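# Hang the picture frame level on the screw

## Task

Get the picture frame hanging level on the screw with nothing else supporting it. Its hanger must sit on the screw's shank, not its head, at the frame's balance point. The display board is free-standing and must still be upright on its own afterwards.

## Robot and tools

Robot: two arms, left_arm and right_arm, each with a two-finger gripper. A loose object may occasionally get a small shove from outside. Anything that leaves the table, or is set down off it, fails the job. The display board must stay upright, so avoid hard contact with it.

Frames. All positions are in the scene frame, in metres. Its origin is at table-top height, midway between the two arms' nominal bases. +x points out over the table, +z points up, and left_arm is on the +y side (arm names do not match image sides). Orientations are quaternions written w first (qw, qx, qy, qz). In a gripper's own frame the fingers point along +z and close along y. end_effector_position is the spot between the finger pads, about 5 mm short of the fingertips. Reported poses can be off by a few centimetres, more at long reach. A BASES line, if one appears, gives the calibrated base locations.

A row is 16 numbers: left_arm x, y, z, qw, qx, qy, qz, opening, then the same eight for right_arm. Both arms always appear, even if only one moves. The positions and quaternions are absolute targets in the scene frame, not offsets. Opening runs from -1 (closed) to +1 (fully open, 0.070 m). A full close takes about 1.0 s. To keep an arm still, resend its last reported position and the same quaternion you used before, plus the opening it should keep. To grip, command an opening roughly 0.05 below the grip_measured reading at first contact for full force; a smaller gap grips more softly. Pads give up to about 20 N each.

execute_actions takes "actions", a list with at most one entry, and optional "cameras".
- An empty list returns the current state with pictures.
- {"rows": [...], "steps": n} runs 1 to 15 rows for n steps (at most 15, minimum 5, default 15). Each step is 1/30 s, and the last row repeats if steps outnumber rows. A target more than 0.6 m from the arm's last reported position, along any axis of its gripper, is refused and nothing is sent. The result is taken 5 steps before the action ends; those steps run while you reply.
- {"steps": n} alone waits up to 300 steps, counted from the previous result, reply time included.
Pictures come only with an empty list or when "cameras" names them.

move drives the grippers in straight lines to "target": one 16-number row or a list of up to 15 rows (absolute poses, no 0.6 m limit). "speed" is in m/s, from 0.002 to 2.2 (default 0.25); rotation is capped at twice that in rad/s. It can be one value or one per target. "blend" (metres, default 0) rounds the corners at intermediate targets. "blocking": false returns about 0.5 s after the start. All paths finish together, take at least 0.5 s, and stop at 10 s. Paths ignore obstacles and the other arm. Faster moves lag more, overshoot more and hit harder, and a target set deeper past a contact pushes harder. A first-target opening change is sent at once; later ones are sent on arrival. The result adds a "move:" line: done means within 3 mm and 2 degrees; off_target, moving, held or fault otherwise. limits=paced means the commanded pose was clipped; limits=held means steps were withheld. Do not route a path near an arm's own base; go around it.

wait takes "seconds" (0 to 10) and sends nothing; a running move continues and the wait returns early if the move ends. stop brakes a running move; the fingers keep moving. zoom_image takes "camera" (cam_head_left, cam_head_right, cam_left_wrist or cam_right_wrist) and "region" [x0, y0, x1, y1] in that image's pixels, measured from the top-left corner, at most 504 by 504. It works only on a camera in the newest pictures. finished_scene takes "scene", the number of the current scene (1 here), ends it irreversibly and grades it.

Cameras are all 896x504. The calibration lines give K, distortion and T_world_to_cam; fixed cameras may have shifted slightly. Wrist images can lag while the arm moves.

Control details. The commanded orientation is clipped each step to within 32 degrees of the measured one. Position is favoured if both cannot be reached. Joint targets move at most 3 rad/s. A clearance check holds back commands that bring the arms too close, but contact can still happen. Closing fingers onto the other arm counts as the arms pressing together. A hard hit between the arms can end the job.

Avoid: drops, releasing moving parts, slams and hard pushes. If contact torque reaches a joint's limit, that arm halts for 10 s. Limits are 21.6 N m for waist, shoulder and elbow, and 7.52 N m for forearm roll, wrist pitch and wrist roll. The three wrist motors manage only about 4 N m, including any held weight. Motors heat up when holding loads, stretching out, or pushing at unreachable poses. A MOTOR HOT line appears at 65 °C. At 80 °C that arm goes limp and drops its load for 30 to 60 s or more.

Joint ranges (rad):
- waist -2.618 to 2.618
- shoulder 0 to 3.14
- elbow -2.967 to 0 (straight at -2.831)
- forearm roll -1.745 to 1.745
- wrist pitch -1.22 to 1.22
- wrist roll -2.094 to 2.094

Joint torque readings include the arm's own weight, are noisy and offset, and are positive toward larger joint values.

Each tool is called after "Emit:" as name(argument=value, ...) on one line, values as JSON.

## Session

Emit:
execute_actions(actions=[], cameras=["all"])

Scene clock: 0.00 s of 4500.00 s.
left_arm: end_effector_position=(+0.3510, +0.5999, +0.2155) grip_measured=+0.59 end_effector_quat_wxyz=(+0.247, -0.380, +0.744, +0.491) | right_arm: end_effector_position=(+0.3748, -0.3621, +0.2306) grip_measured=+0.98 end_effector_quat_wxyz=(+0.266, -0.127, +0.954, +0.046)
Joint positions: left_arm=[0.435 2.012 -1.399 1.391 1.016 -1.325 0.056] | right_arm=[-0.326 1.505 -1.187 0.405 0.93 -0.792 0.069]
Joint torques (N m): no reading
Motor temperatures (°C): left_arm=[31 31 32 33 36 30] | right_arm=[30 30 33 35 39 32]
Hand target: left_arm +0.3510, +0.5999, +0.2155; +0.247, -0.380, +0.744, +0.491 | right_arm +0.3748, -0.3621, +0.2306; +0.266, -0.127, +0.954, +0.046

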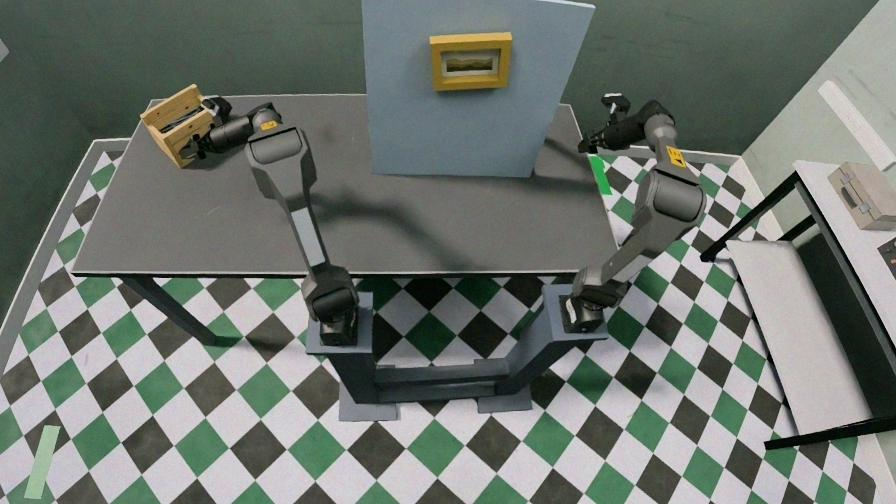

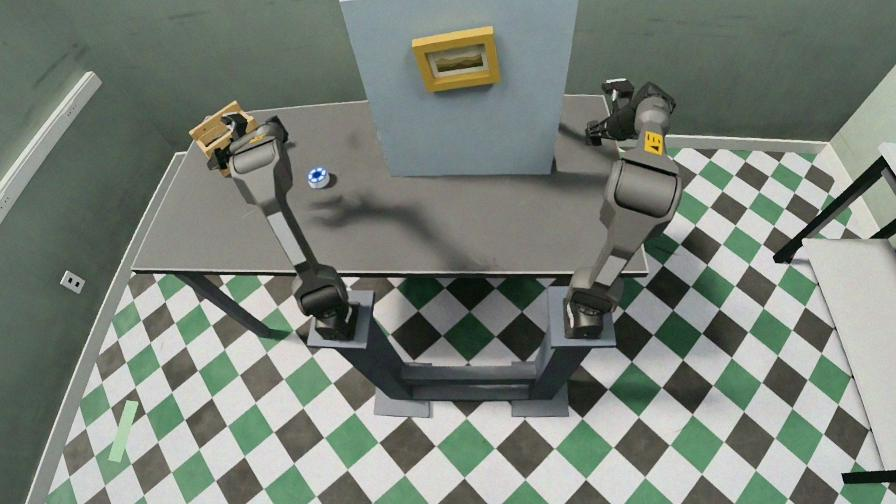

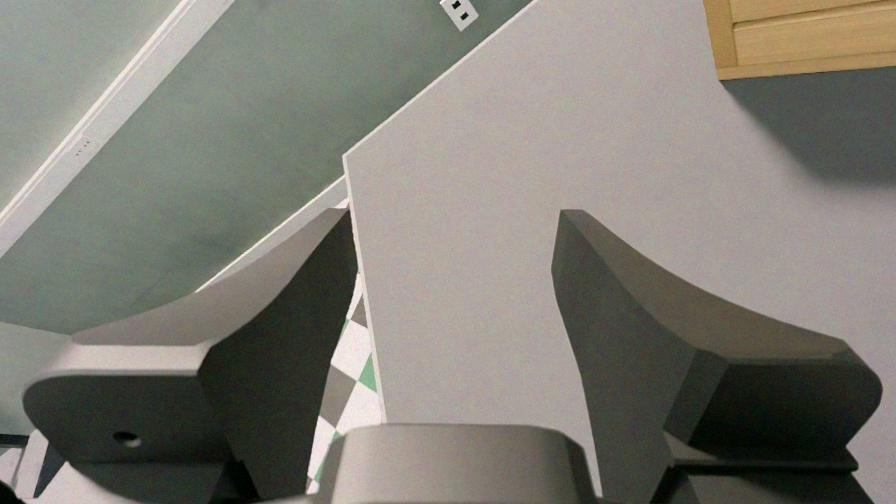

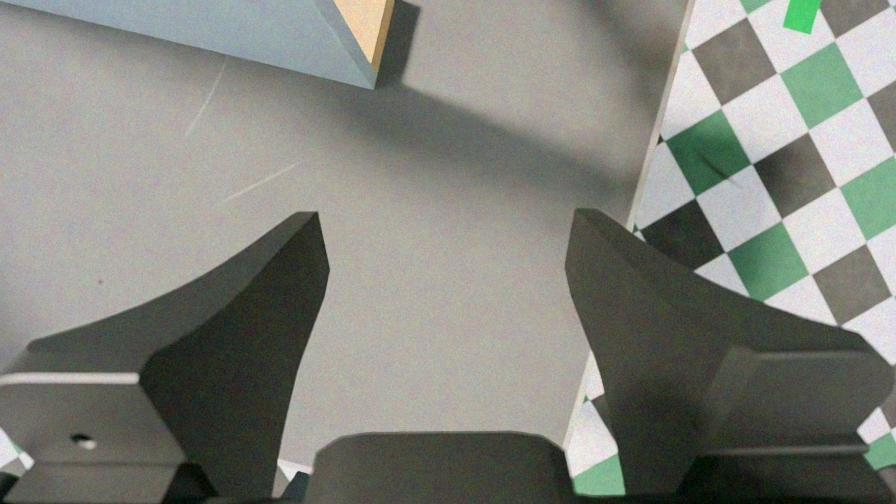

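Emit:
zoom_image(camera="cam_head_left", region=[350, 0, 610, 190])

Emit:
zoom_image(camera="cam_head_right", region=[330, 0, 590, 190])

Emit:
zoom_image(camera="cam_head_left", region=[120, 70, 280, 180])

Emit:
zoom_image(camera="cam_head_left", region=[420, 20, 530, 110])

Emit:
zoom_image(camera="cam_head_right", region=[400, 15, 510, 105])

Scaled by 1.938 from the camera's 896x504 image, which has a finer 1280x720 frame.

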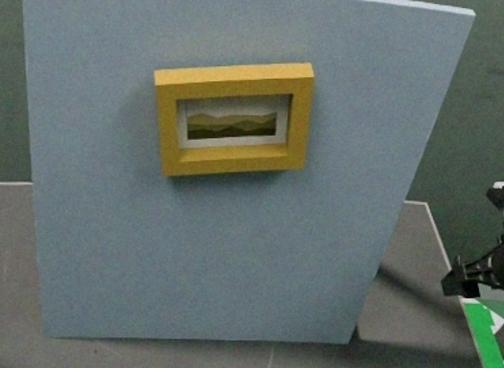

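Scaled by 1.938 from the camera's 896x504 image, which has a finer 1280x720 frame.

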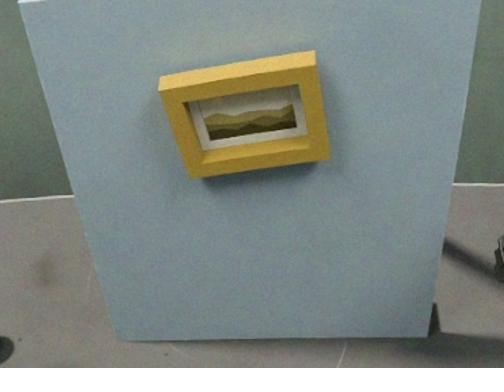

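Scaled by 3.150 from the camera's 896x504 image, which has a finer 1280x720 frame.

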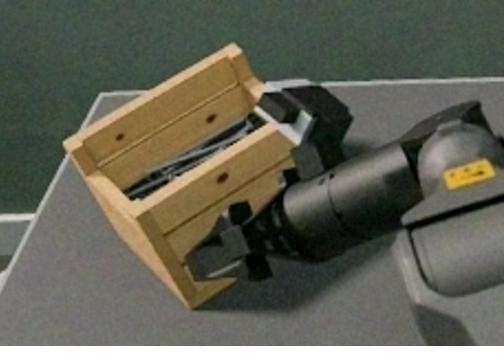

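Scaled by 4.582 from the camera's 896x504 image, which has a finer 1280x720 frame.

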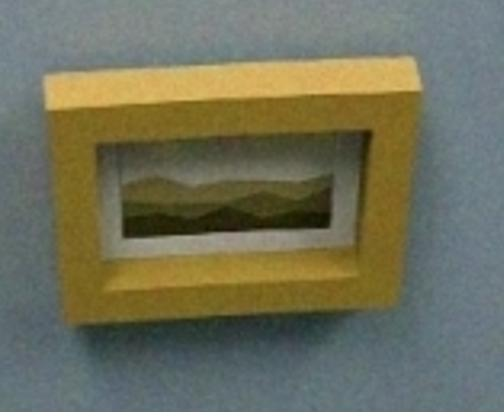

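Scaled by 4.582 from the camera's 896x504 image, which has a finer 1280x720 frame.

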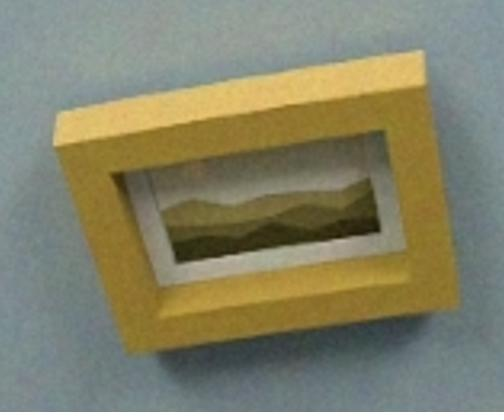

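Emit:
move(target=[[0.3510, 0.5999, 0.2155, 0.247, -0.380, 0.744, 0.491, 0.59, 0.36, -0.34, 0.41, 0.229, 0.229, 0.669, 0.669, 0.3],[0.3510, 0.5999, 0.2155, 0.247, -0.380, 0.744, 0.491, 0.59, 0.43, -0.23, 0.41, 0.229, 0.229, 0.669, 0.669, 0.3]], speed=0.2)

Scene clock: 17.97 s of 4500.00 s.
left_arm: end_effector_position=(+0.3508, +0.6000, +0.2155) grip_measured=+0.59 end_effector_quat_wxyz=(+0.247, -0.380, +0.744, +0.491) | right_arm: end_effector_position=(+0.4306, -0.2296, +0.4098) grip_measured=+0.30 end_effector_quat_wxyz=(+0.240, +0.243, +0.668, +0.661)
Joint positions: left_arm=[0.435 2.013 -1.399 1.391 1.018 -1.325 0.056] | right_arm=[-0.309 1.59 -1.252 1.654 1.215 -0.264 0.046]
Joint torques (N m): left_arm=[-0.7 -7.62 -3.06 0.52 0.5 -0.11] | right_arm=[-0.5 -6.77 -3.49 0.91 0.24 0.06]
Motor temperatures (°C): left_arm=[31 32 33 33 36 30] | right_arm=[30 31 34 35 39 32]
Hand target: left_arm +0.3510, +0.5999, +0.2155; +0.247, -0.380, +0.744, +0.491 | right_arm +0.4301, -0.2297, +0.4100; +0.240, +0.243, +0.668, +0.661
Off the commanded pose: left_arm 0.000 m, 0 deg | right_arm 0.001 m, 2 deg.
joint sent to its limit (right arm) — joint 5 (wrist pitch), upper limit.
Kept back: nothing.
move: done
camera_calibration:
cam_left_wrist: T_world_to_cam=[[0.800807, -0.211152, -0.560466, -0.0299846], [-0.482053, -0.782585, -0.393935, 0.724154], [-0.355432, 0.585641, -0.728487, 0.0520217], [0, 0, 0, 1]] pos_world=[0.391583, 0.529915, 0.306362]
cam_right_wrist: T_world_to_cam=[[-0.0433062, 0.0089654, -0.999022, 0.430721], [-0.998216, 0.0407579, 0.043637, 0.415049], [0.0411093, 0.999129, 0.00718434, 0.327076], [0, 0, 0, 1]] pos_world=[0.419515, -0.34757, 0.409838]

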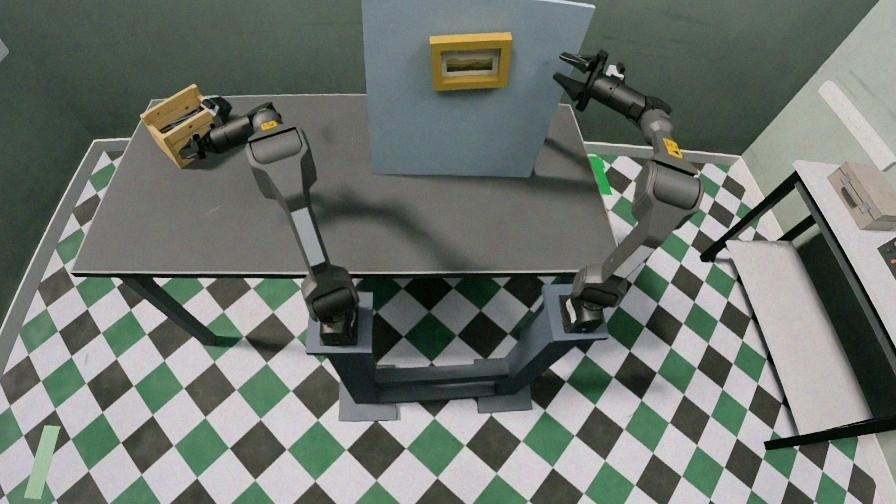

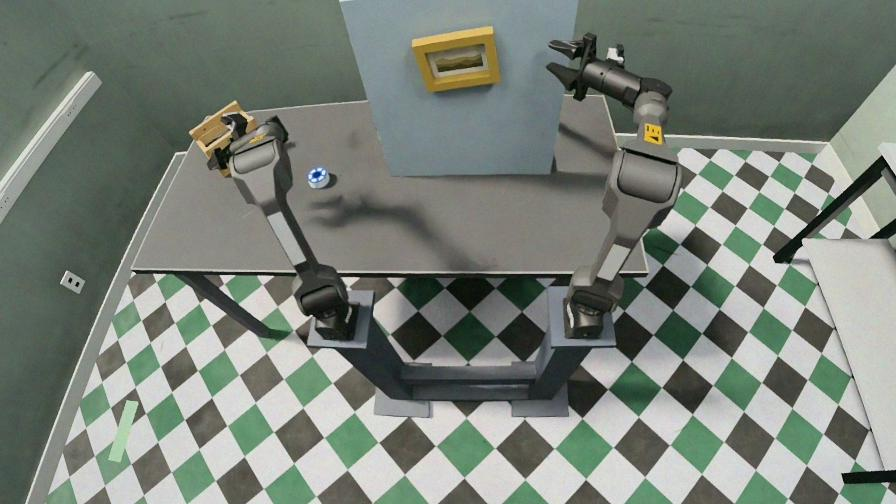

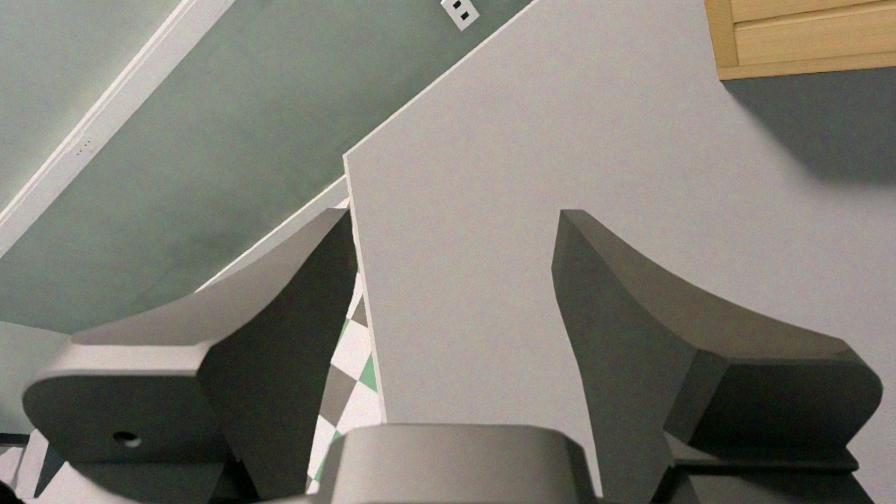

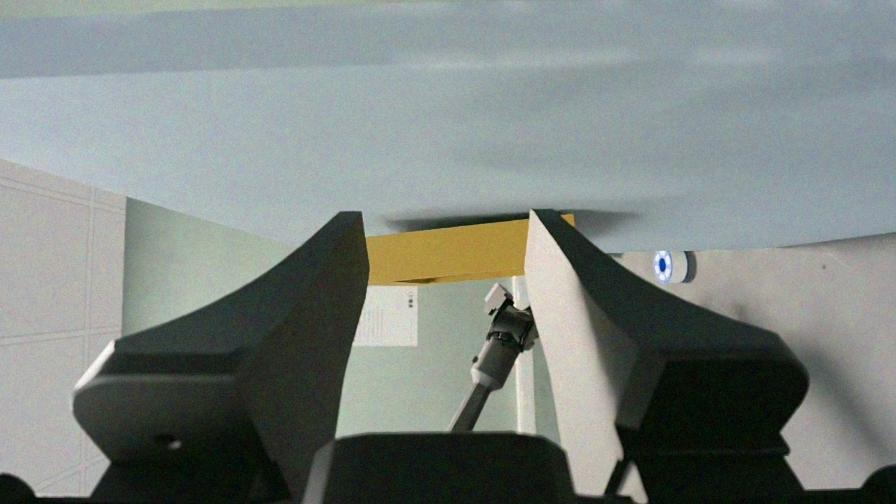

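Emit:
zoom_image(camera="cam_right_wrist", region=[340, 180, 640, 310])

Scaled by 1.680 from the camera's 896x504 image, which has a finer 1280x720 frame.

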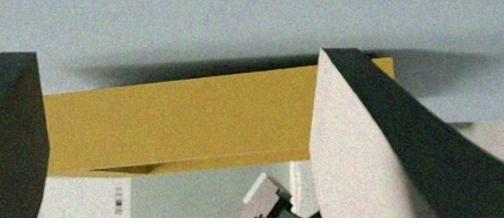

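Emit:
move(target=[[0.3510, 0.5999, 0.2155, 0.247, -0.380, 0.744, 0.491, 0.59, 0.43, -0.23, 0.52, 0.304, 0.109, 0.89, 0.321, 0.3],[0.3510, 0.5999, 0.2155, 0.247, -0.380, 0.744, 0.491, 0.59, 0.4465, -0.151, 0.52, 0.304, 0.109, 0.89, 0.321, 0.3]], speed=0.2, cameras=["cam_right_wrist","cam_head_left"])

Emit:
zoom_image(camera="cam_right_wrist", region=[296, 80, 600, 252])

Scene clock: 22.00 s of 4500.00 s.
left_arm: end_effector_position=(+0.3508, +0.6000, +0.2155) grip_measured=+0.59 end_effector_quat_wxyz=(+0.247, -0.380, +0.744, +0.491) | right_arm: end_effector_position=(+0.4464, -0.1505, +0.5196) grip_measured=+0.30 end_effector_quat_wxyz=(+0.388, +0.120, +0.839, +0.362)
Joint positions: left_arm=[0.435 2.013 -1.399 1.391 1.018 -1.325 0.056] | right_arm=[0.17 1.768 -2.366 0.442 1.215 0.515 0.045]
Joint torques (N m): left_arm=[-0.65 -7.76 -3.04 0.57 0.44 -0.06] | right_arm=[-1.34 -6.67 -3.13 -0.04 -0.23 -0.27]
Motor temperatures (°C): left_arm=[31 32 33 33 36 30] | right_arm=[30 31 34 35 39 32]
Hand target: left_arm +0.3510, +0.5999, +0.2155; +0.247, -0.380, +0.744, +0.491 | right_arm +0.4463, -0.1510, +0.5196; +0.389, +0.120, +0.839, +0.361
Off the commanded pose: left_arm 0.000 m, 0 deg | right_arm 0.001 m, 12 deg.
joint sent to its limit (right arm) — joint 5 (wrist pitch), upper limit.
Kept back: nothing.
move: off_target (right_arm)
camera_calibration:
cam_right_wrist: T_world_to_cam=[[0.0463394, -0.695428, -0.7171, 0.247974], [-0.983386, 0.0943711, -0.155066, 0.527531], [0.175511, 0.712372, -0.679502, 0.500248], [0, 0, 0, 1]] pos_world=[0.419477, -0.233698, 0.599544]
Images, in order (width x height): cam_head_left 896x504, cam_right_wrist 896x504.

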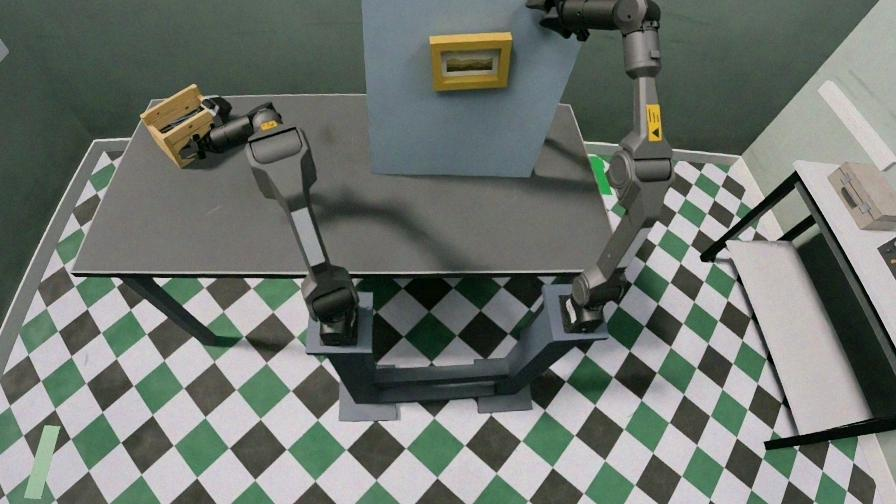

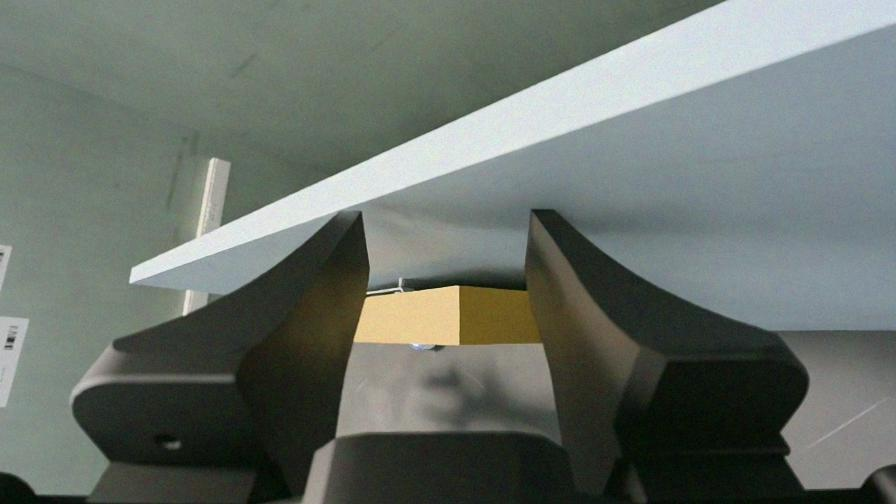

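Scaled by 1.658 from the camera's 896x504 image, which has a finer 1280x720 frame.

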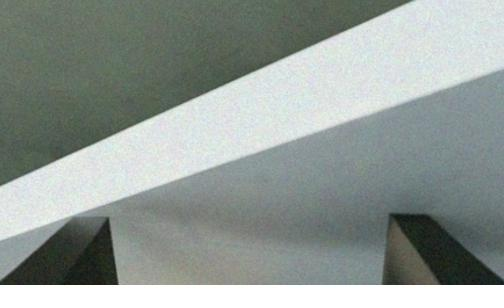

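Emit:
zoom_image(camera="cam_right_wrist", region=[350, 250, 550, 360])

Scaled by 2.520 from the camera's 896x504 image, which has a finer 1280x720 frame.

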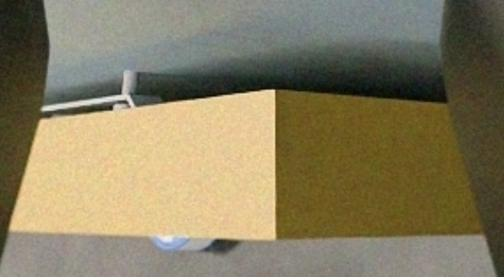

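Emit:
move(target=[[0.3510, 0.50, 0.30, 0.247, -0.380, 0.744, 0.491, 0.59, 0.36, -0.25, 0.50, 0.5, 0.18, 0.75, 0.4, 0.3],[0.34, 0.28, 0.47, 0.229, -0.229, 0.669, -0.669, 0.3, 0.28, -0.30, 0.40, 0.707, 0, 0.707, 0, 0.3],[0.43, 0.10, 0.47, 0.229, -0.229, 0.669, -0.669, 0.3, 0.28, -0.30, 0.40, 0.707, 0, 0.707, 0, 1]], speed=0.25, cameras=["cam_left_wrist","cam_head_left","cam_head_right"])

Emit:
zoom_image(camera="cam_left_wrist", region=[350, 180, 600, 320])

Scene clock: 32.73 s of 4500.00 s.
left_arm: end_effector_position=(+0.4300, +0.0996, +0.4700) grip_measured=+0.30 end_effector_quat_wxyz=(+0.228, -0.229, +0.669, -0.669) | right_arm: end_effector_position=(+0.2800, -0.3005, +0.3997) grip_measured=+0.98 end_effector_quat_wxyz=(+0.707, -0.005, +0.707, +0.005)
Joint positions: left_arm=[0.137 1.584 -1.475 -1.584 1.045 0.025 0.046] | right_arm=[0.036 0.639 -0.579 0.071 0.028 -0.072 0.069]
Joint torques (N m): left_arm=[0.59 -7.23 -2.55 -0.72 -0.21 0.03] | right_arm=[0.7 1.51 -5.01 -0.04 -0.69 0.09]
Motor temperatures (°C): left_arm=[31 32 33 33 36 30] | right_arm=[30 31 34 35 39 32]
Hand target: left_arm +0.4300, +0.1000, +0.4700; +0.229, -0.229, +0.669, -0.669 | right_arm +0.2800, -0.3004, +0.4000; +0.707, -0.005, +0.707, +0.005
Off the commanded pose: left_arm 0.000 m, 0 deg | right_arm 0.001 m, 1 deg.
Kept back: nothing.
move: done; target 2's new opening was sent with left_arm's hand 0.001 m and 27 deg from that target
camera_calibration:
cam_left_wrist: T_world_to_cam=[[0.00544335, -0.0249376, 0.999674, -0.466125], [-0.997959, -0.0637444, 0.00384386, 0.434272], [0.0636278, -0.997655, -0.0252337, 0.205578], [0, 0, 0, 1]] pos_world=[0.422842, 0.221155, 0.469491]
Images, in order (width x height): cam_head_left 896x504, cam_head_right 896x504, cam_left_wrist 896x504.

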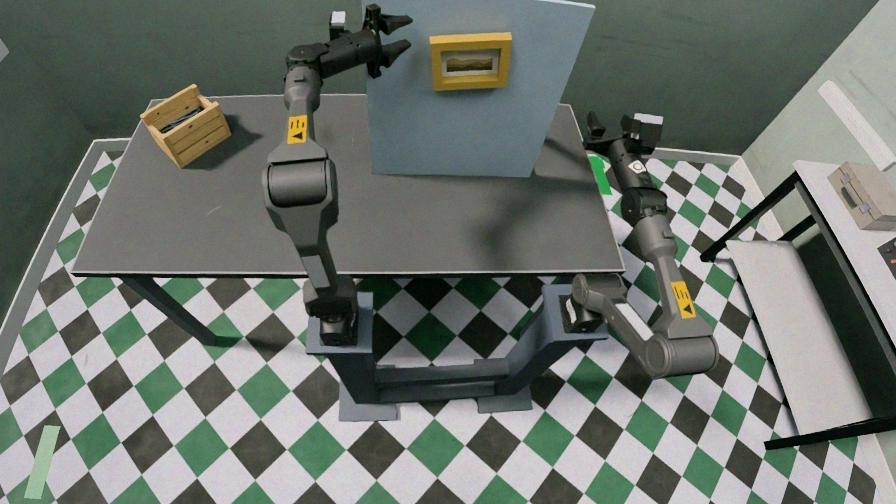

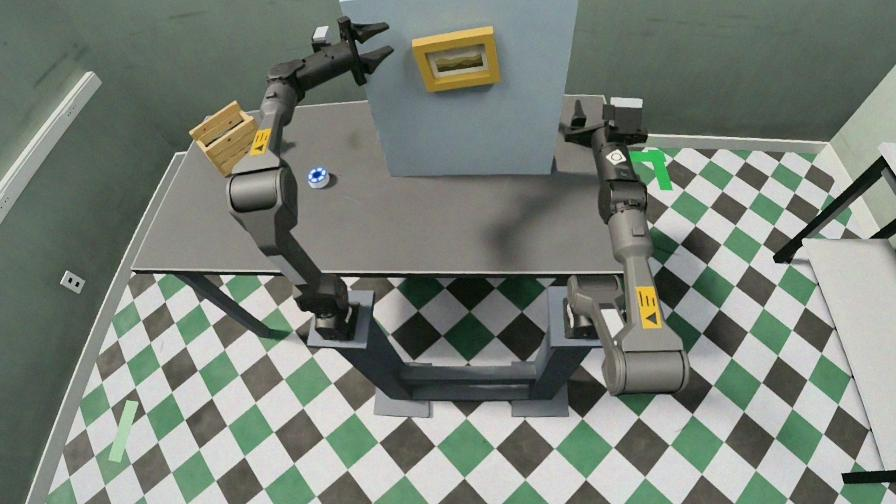

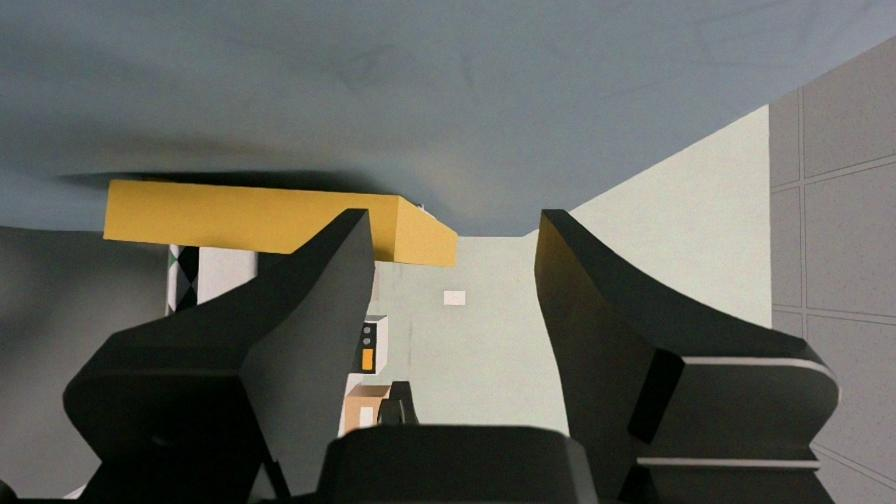

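Scaled by 2.016 from the camera's 896x504 image, which has a finer 1280x720 frame.

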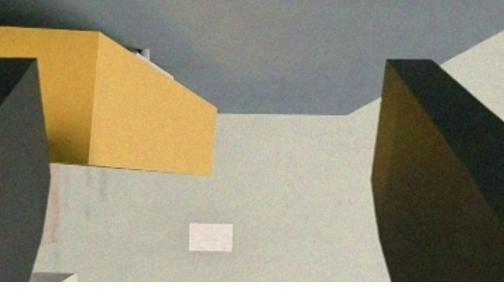

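Emit:
move(target=[0.4315, 0.049, 0.49, 0.2646, -0.182, 0.772, -0.5416, 0.3, 0.28, -0.30, 0.40, 0.707, 0, 0.707, 0, 1], speed=0.15, cameras=["cam_left_wrist"])

Emit:
zoom_image(camera="cam_left_wrist", region=[350, 190, 550, 300])

Scene clock: 34.90 s of 4500.00 s.
left_arm: end_effector_position=(+0.4313, +0.0488, +0.4905) grip_measured=+0.30 end_effector_quat_wxyz=(+0.266, -0.182, +0.775, -0.544) | right_arm: end_effector_position=(+0.2800, -0.3004, +0.3999) grip_measured=+0.98 end_effector_quat_wxyz=(+0.707, -0.005, +0.707, +0.005)
Joint positions: left_arm=[-0.071 1.656 -1.89 -0.984 0.993 -0.387 0.046] | right_arm=[0.039 0.639 -0.58 -0.033 0.028 0.034 0.069]
Joint torques (N m): left_arm=[0.43 -5.82 -2.37 -0.73 -0.81 0.09] | right_arm=[0.66 1.51 -5 -0.03 -0.7 0.08]
Motor temperatures (°C): left_arm=[31 33 33 33 36 30] | right_arm=[30 31 34 35 39 32]
Hand target: left_arm +0.4315, +0.0490, +0.4900; +0.266, -0.183, +0.775, -0.544 | right_arm +0.2800, -0.3004, +0.4000; +0.707, -0.005, +0.707, +0.005
Off the commanded pose: left_arm 0.001 m, 0 deg | right_arm 0.000 m, 1 deg.
Kept back: nothing.
move: done
camera_calibration:
cam_left_wrist: T_world_to_cam=[[-0.000918761, -0.36581, 0.930689, -0.434751], [-0.998069, -0.0574697, -0.0235739, 0.445434], [0.06211, -0.928913, -0.365051, 0.319302], [0, 0, 0, 1]] pos_world=[0.424342, 0.163167, 0.53168]
Images, in order (width x height): cam_left_wrist 896x504.

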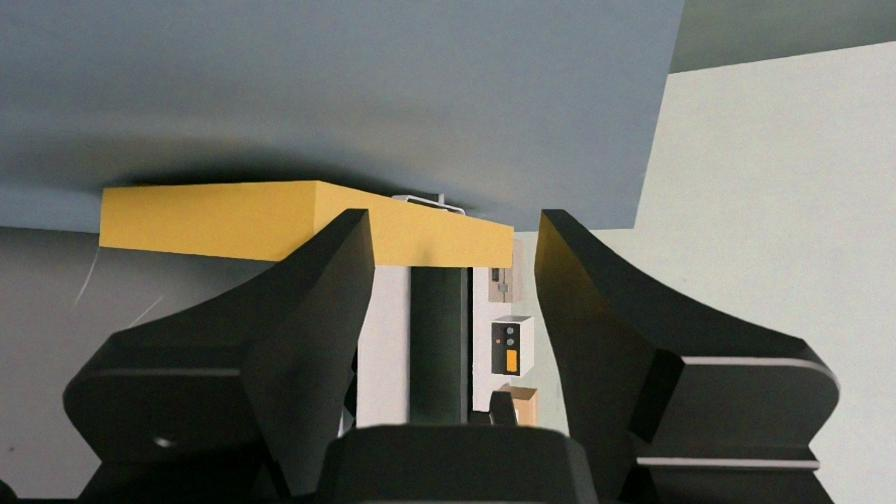

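Scaled by 2.520 from the camera's 896x504 image, which has a finer 1280x720 frame.

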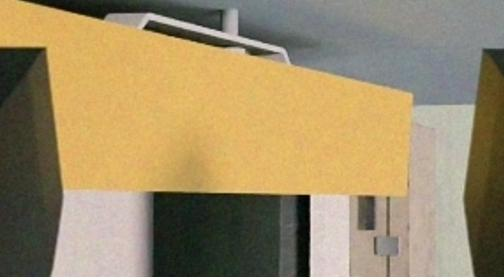

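Emit:
move(target=[[0.41, 0.13, 0.47, 0.380, -0.380, 0.596, -0.596, -1, 0.28, -0.30, 0.40, 0.707, 0, 0.707, 0, 1],[0.438, 0.09, 0.43, 0.380, -0.380, 0.596, -0.596, -1, 0.28, -0.30, 0.40, 0.707, 0, 0.707, 0, 1]], speed=0.15)

Emit:
zoom_image(camera="cam_left_wrist", region=[250, 100, 650, 350])

Emit:
zoom_image(camera="cam_head_left", region=[370, 0, 530, 110])

Emit:
zoom_image(camera="cam_head_right", region=[350, 0, 510, 110])

Scene clock: 41.73 s of 4500.00 s.
left_arm: end_effector_position=(+0.4386, +0.0896, +0.4287) grip_measured=-1.00 end_effector_quat_wxyz=(+0.359, -0.391, +0.622, -0.575) | right_arm: end_effector_position=(+0.2800, -0.3005, +0.4000) grip_measured=+0.98 end_effector_quat_wxyz=(+0.707, -0.004, +0.707, +0.004)
Joint positions: left_arm=[-0.204 1.4 -1.185 -1.752 0.246 0.204 0] | right_arm=[0.044 0.639 -0.581 -0.254 0.031 0.254 0.069]
Joint torques (N m): left_arm=[0.45 -6.26 -3.95 -0.12 0.28 0.07] | right_arm=[0.71 1.5 -4.97 -0.06 -0.66 0.09]
Motor temperatures (°C): left_arm=[31 33 33 33 36 30] | right_arm=[30 31 34 35 39 32]
Hand target: left_arm +0.4380, +0.0901, +0.4303; +0.361, -0.390, +0.622, -0.576 | right_arm +0.2800, -0.3004, +0.4000; +0.707, -0.005, +0.707, +0.005
Off the commanded pose: left_arm 0.002 m, 5 deg | right_arm 0.001 m, 1 deg.
joint sent to its limit (left arm) — joint 4 (forearm roll), lower limit.
Kept back: nothing.
move: off_target (left_arm)
camera_calibration:
cam_left_wrist: T_world_to_cam=[[0.0888004, -0.0529825, 0.994639, -0.457006], [-0.863735, -0.501419, 0.0504038, 0.402749], [0.49606, -0.863581, -0.0902891, 0.02014], [0, 0, 0, 1]] pos_world=[0.378461, 0.195125, 0.436075]
cam_right_wrist: T_world_to_cam=[[0.00245765, -0.999241, -0.0388808, -0.284764], [-0.611302, 0.0292689, -0.790856, 0.489951], [0.791393, 0.0257116, -0.610766, 0.148814], [0, 0, 0, 1]] pos_world=[0.182438, -0.302714, 0.467299]

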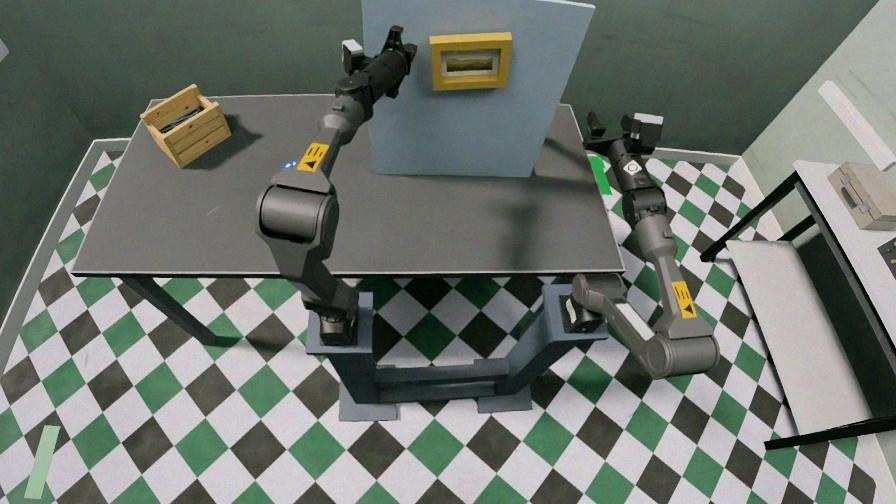

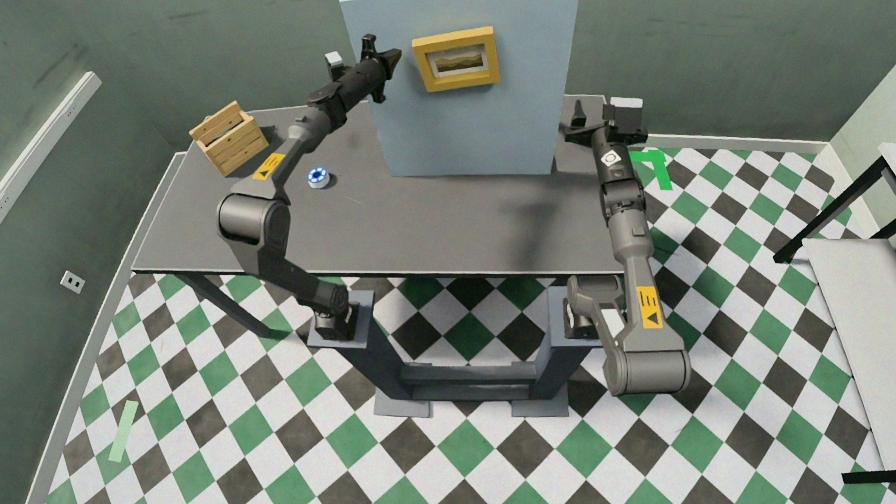

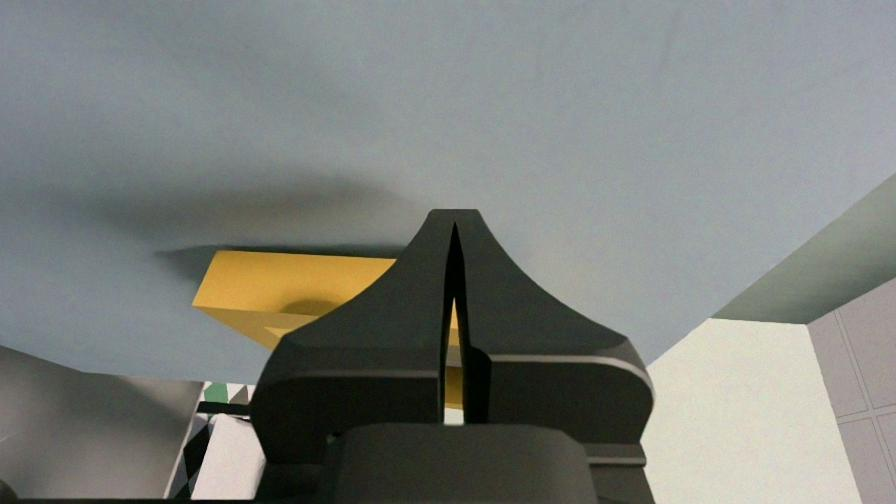

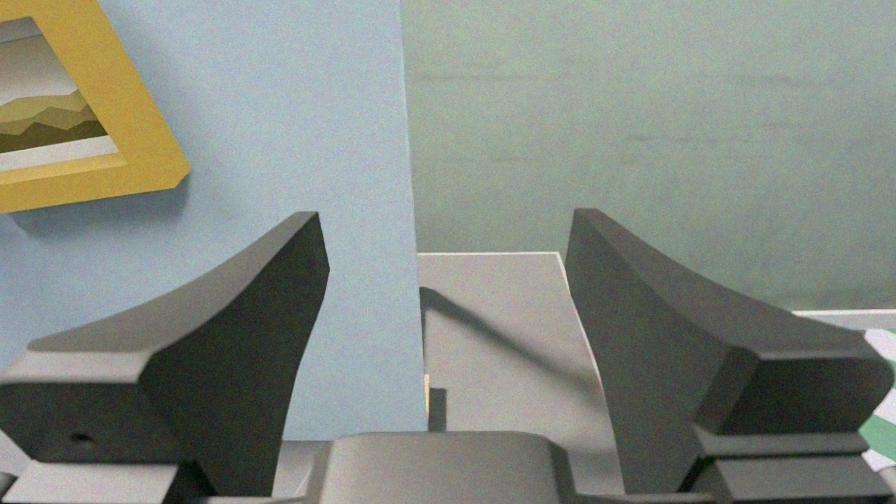

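Scaled by 1.260 from the camera's 896x504 image, which has a finer 1280x720 frame.

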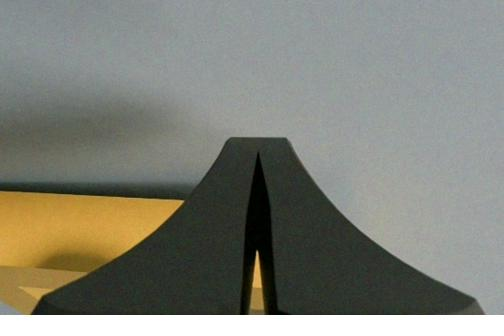

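Scaled by 3.150 from the camera's 896x504 image, which has a finer 1280x720 frame.

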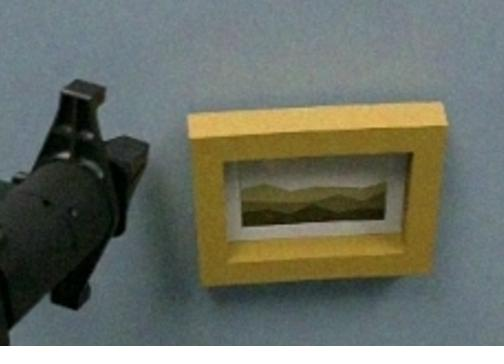

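Scaled by 3.150 from the camera's 896x504 image, which has a finer 1280x720 frame.

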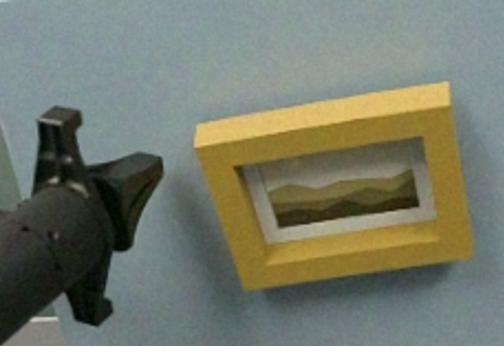

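Emit:
move(target=[0.438, 0.074, 0.432, 0.361, -0.390, 0.622, -0.576, -1, 0.28, -0.30, 0.40, 0.707, 0, 0.707, 0, 1], speed=0.05, cameras=["cam_left_wrist","cam_head_left","cam_head_right"])

Emit:
zoom_image(camera="cam_left_wrist", region=[250, 150, 550, 350])

Emit:
zoom_image(camera="cam_head_left", region=[370, 0, 530, 110])

Emit:
zoom_image(camera="cam_head_right", region=[350, 0, 510, 110])

Scene clock: 42.97 s of 4500.00 s.
left_arm: end_effector_position=(+0.4378, +0.0738, +0.4324) grip_measured=-1.00 end_effector_quat_wxyz=(+0.360, -0.390, +0.623, -0.575) | right_arm: end_effector_position=(+0.2800, -0.3005, +0.3999) grip_measured=+0.98 end_effector_quat_wxyz=(+0.707, -0.004, +0.708, +0.004)
Joint positions: left_arm=[-0.268 1.41 -1.209 -1.752 0.181 0.199 0] | right_arm=[0.046 0.639 -0.581 -0.311 0.032 0.311 0.069]
Joint torques (N m): left_arm=[0.42 -4.68 -3.78 -0.02 0.2 -0.15] | right_arm=[0.74 1.53 -5.06 -0.05 -0.66 0.08]
Motor temperatures (°C): left_arm=[31 33 33 33 36 30] | right_arm=[30 31 34 35 39 32]
Hand target: left_arm +0.4380, +0.0740, +0.4321; +0.360, -0.390, +0.623, -0.575 | right_arm +0.2800, -0.3004, +0.4000; +0.707, -0.004, +0.708, +0.004
Off the commanded pose: left_arm 0.000 m, 0 deg | right_arm 0.000 m, 1 deg.
joint sent to its limit (left arm) — joint 4 (forearm roll), lower limit.
Kept back: nothing.
move: done
camera_calibration:
cam_left_wrist: T_world_to_cam=[[0.0869995, -0.0552358, 0.994676, -0.460567], [-0.863724, -0.501703, 0.0476854, 0.395147], [0.496398, -0.863274, -0.0913564, 0.0076674], [0, 0, 0, 1]] pos_world=[0.377561, 0.179426, 0.439973]
Images, in order (width x height): cam_head_left 896x504, cam_head_right 896x504, cam_left_wrist 896x504.

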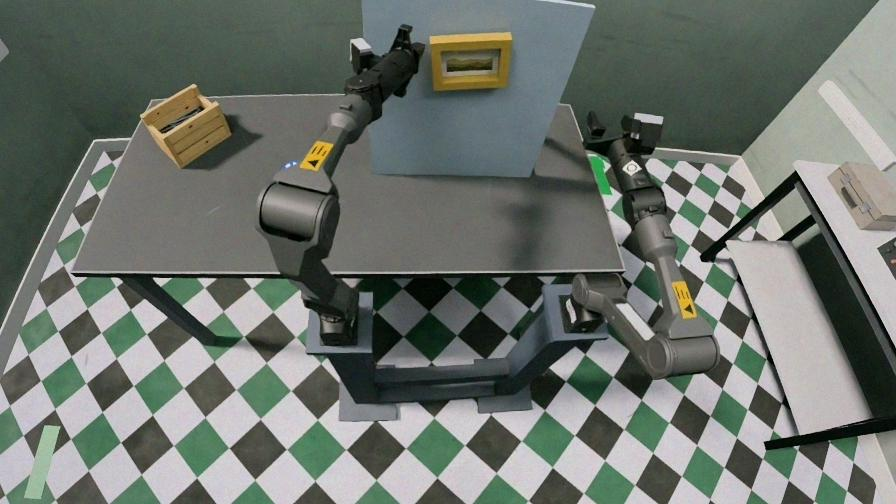

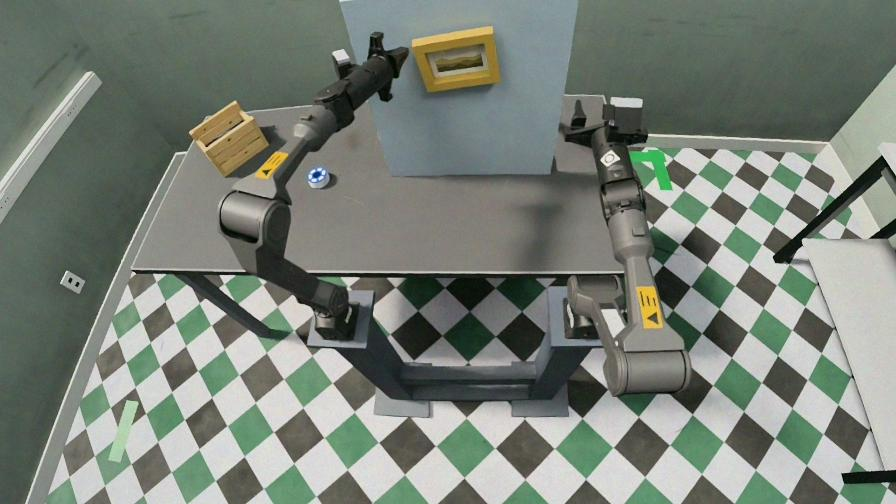

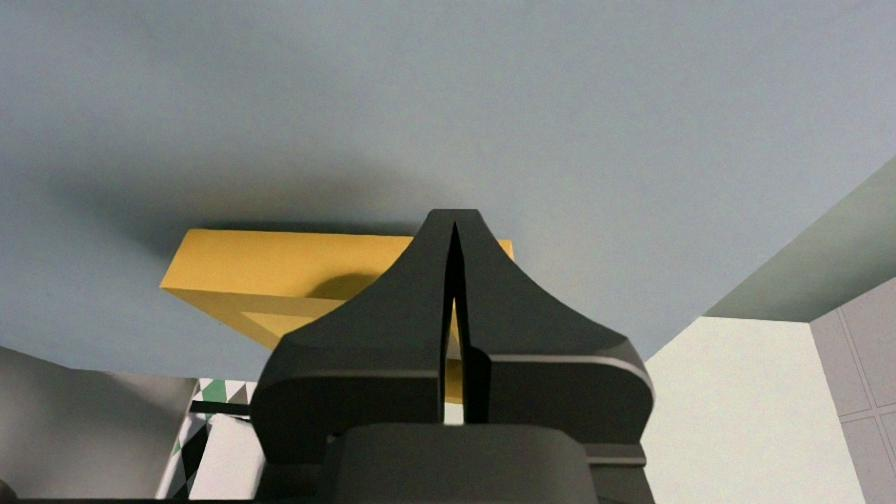

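Scaled by 1.680 from the camera's 896x504 image, which has a finer 1280x720 frame.

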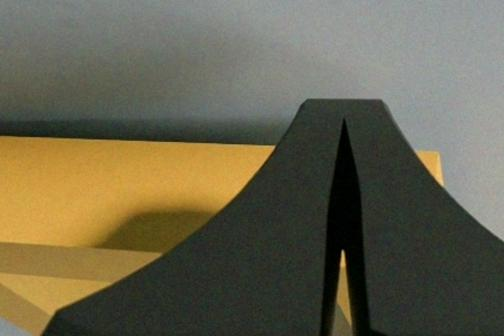

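Scaled by 3.150 from the camera's 896x504 image, which has a finer 1280x720 frame.

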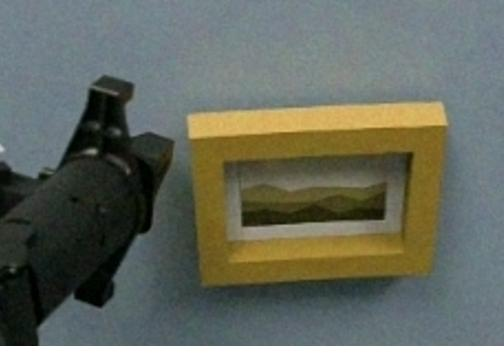

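Scaled by 3.150 from the camera's 896x504 image, which has a finer 1280x720 frame.

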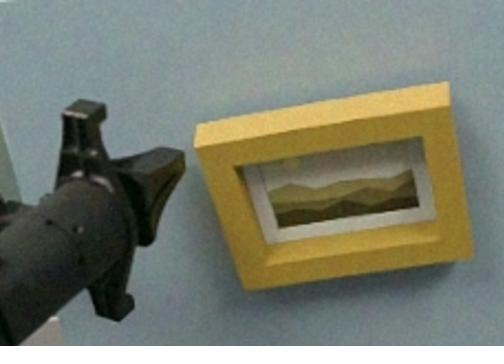

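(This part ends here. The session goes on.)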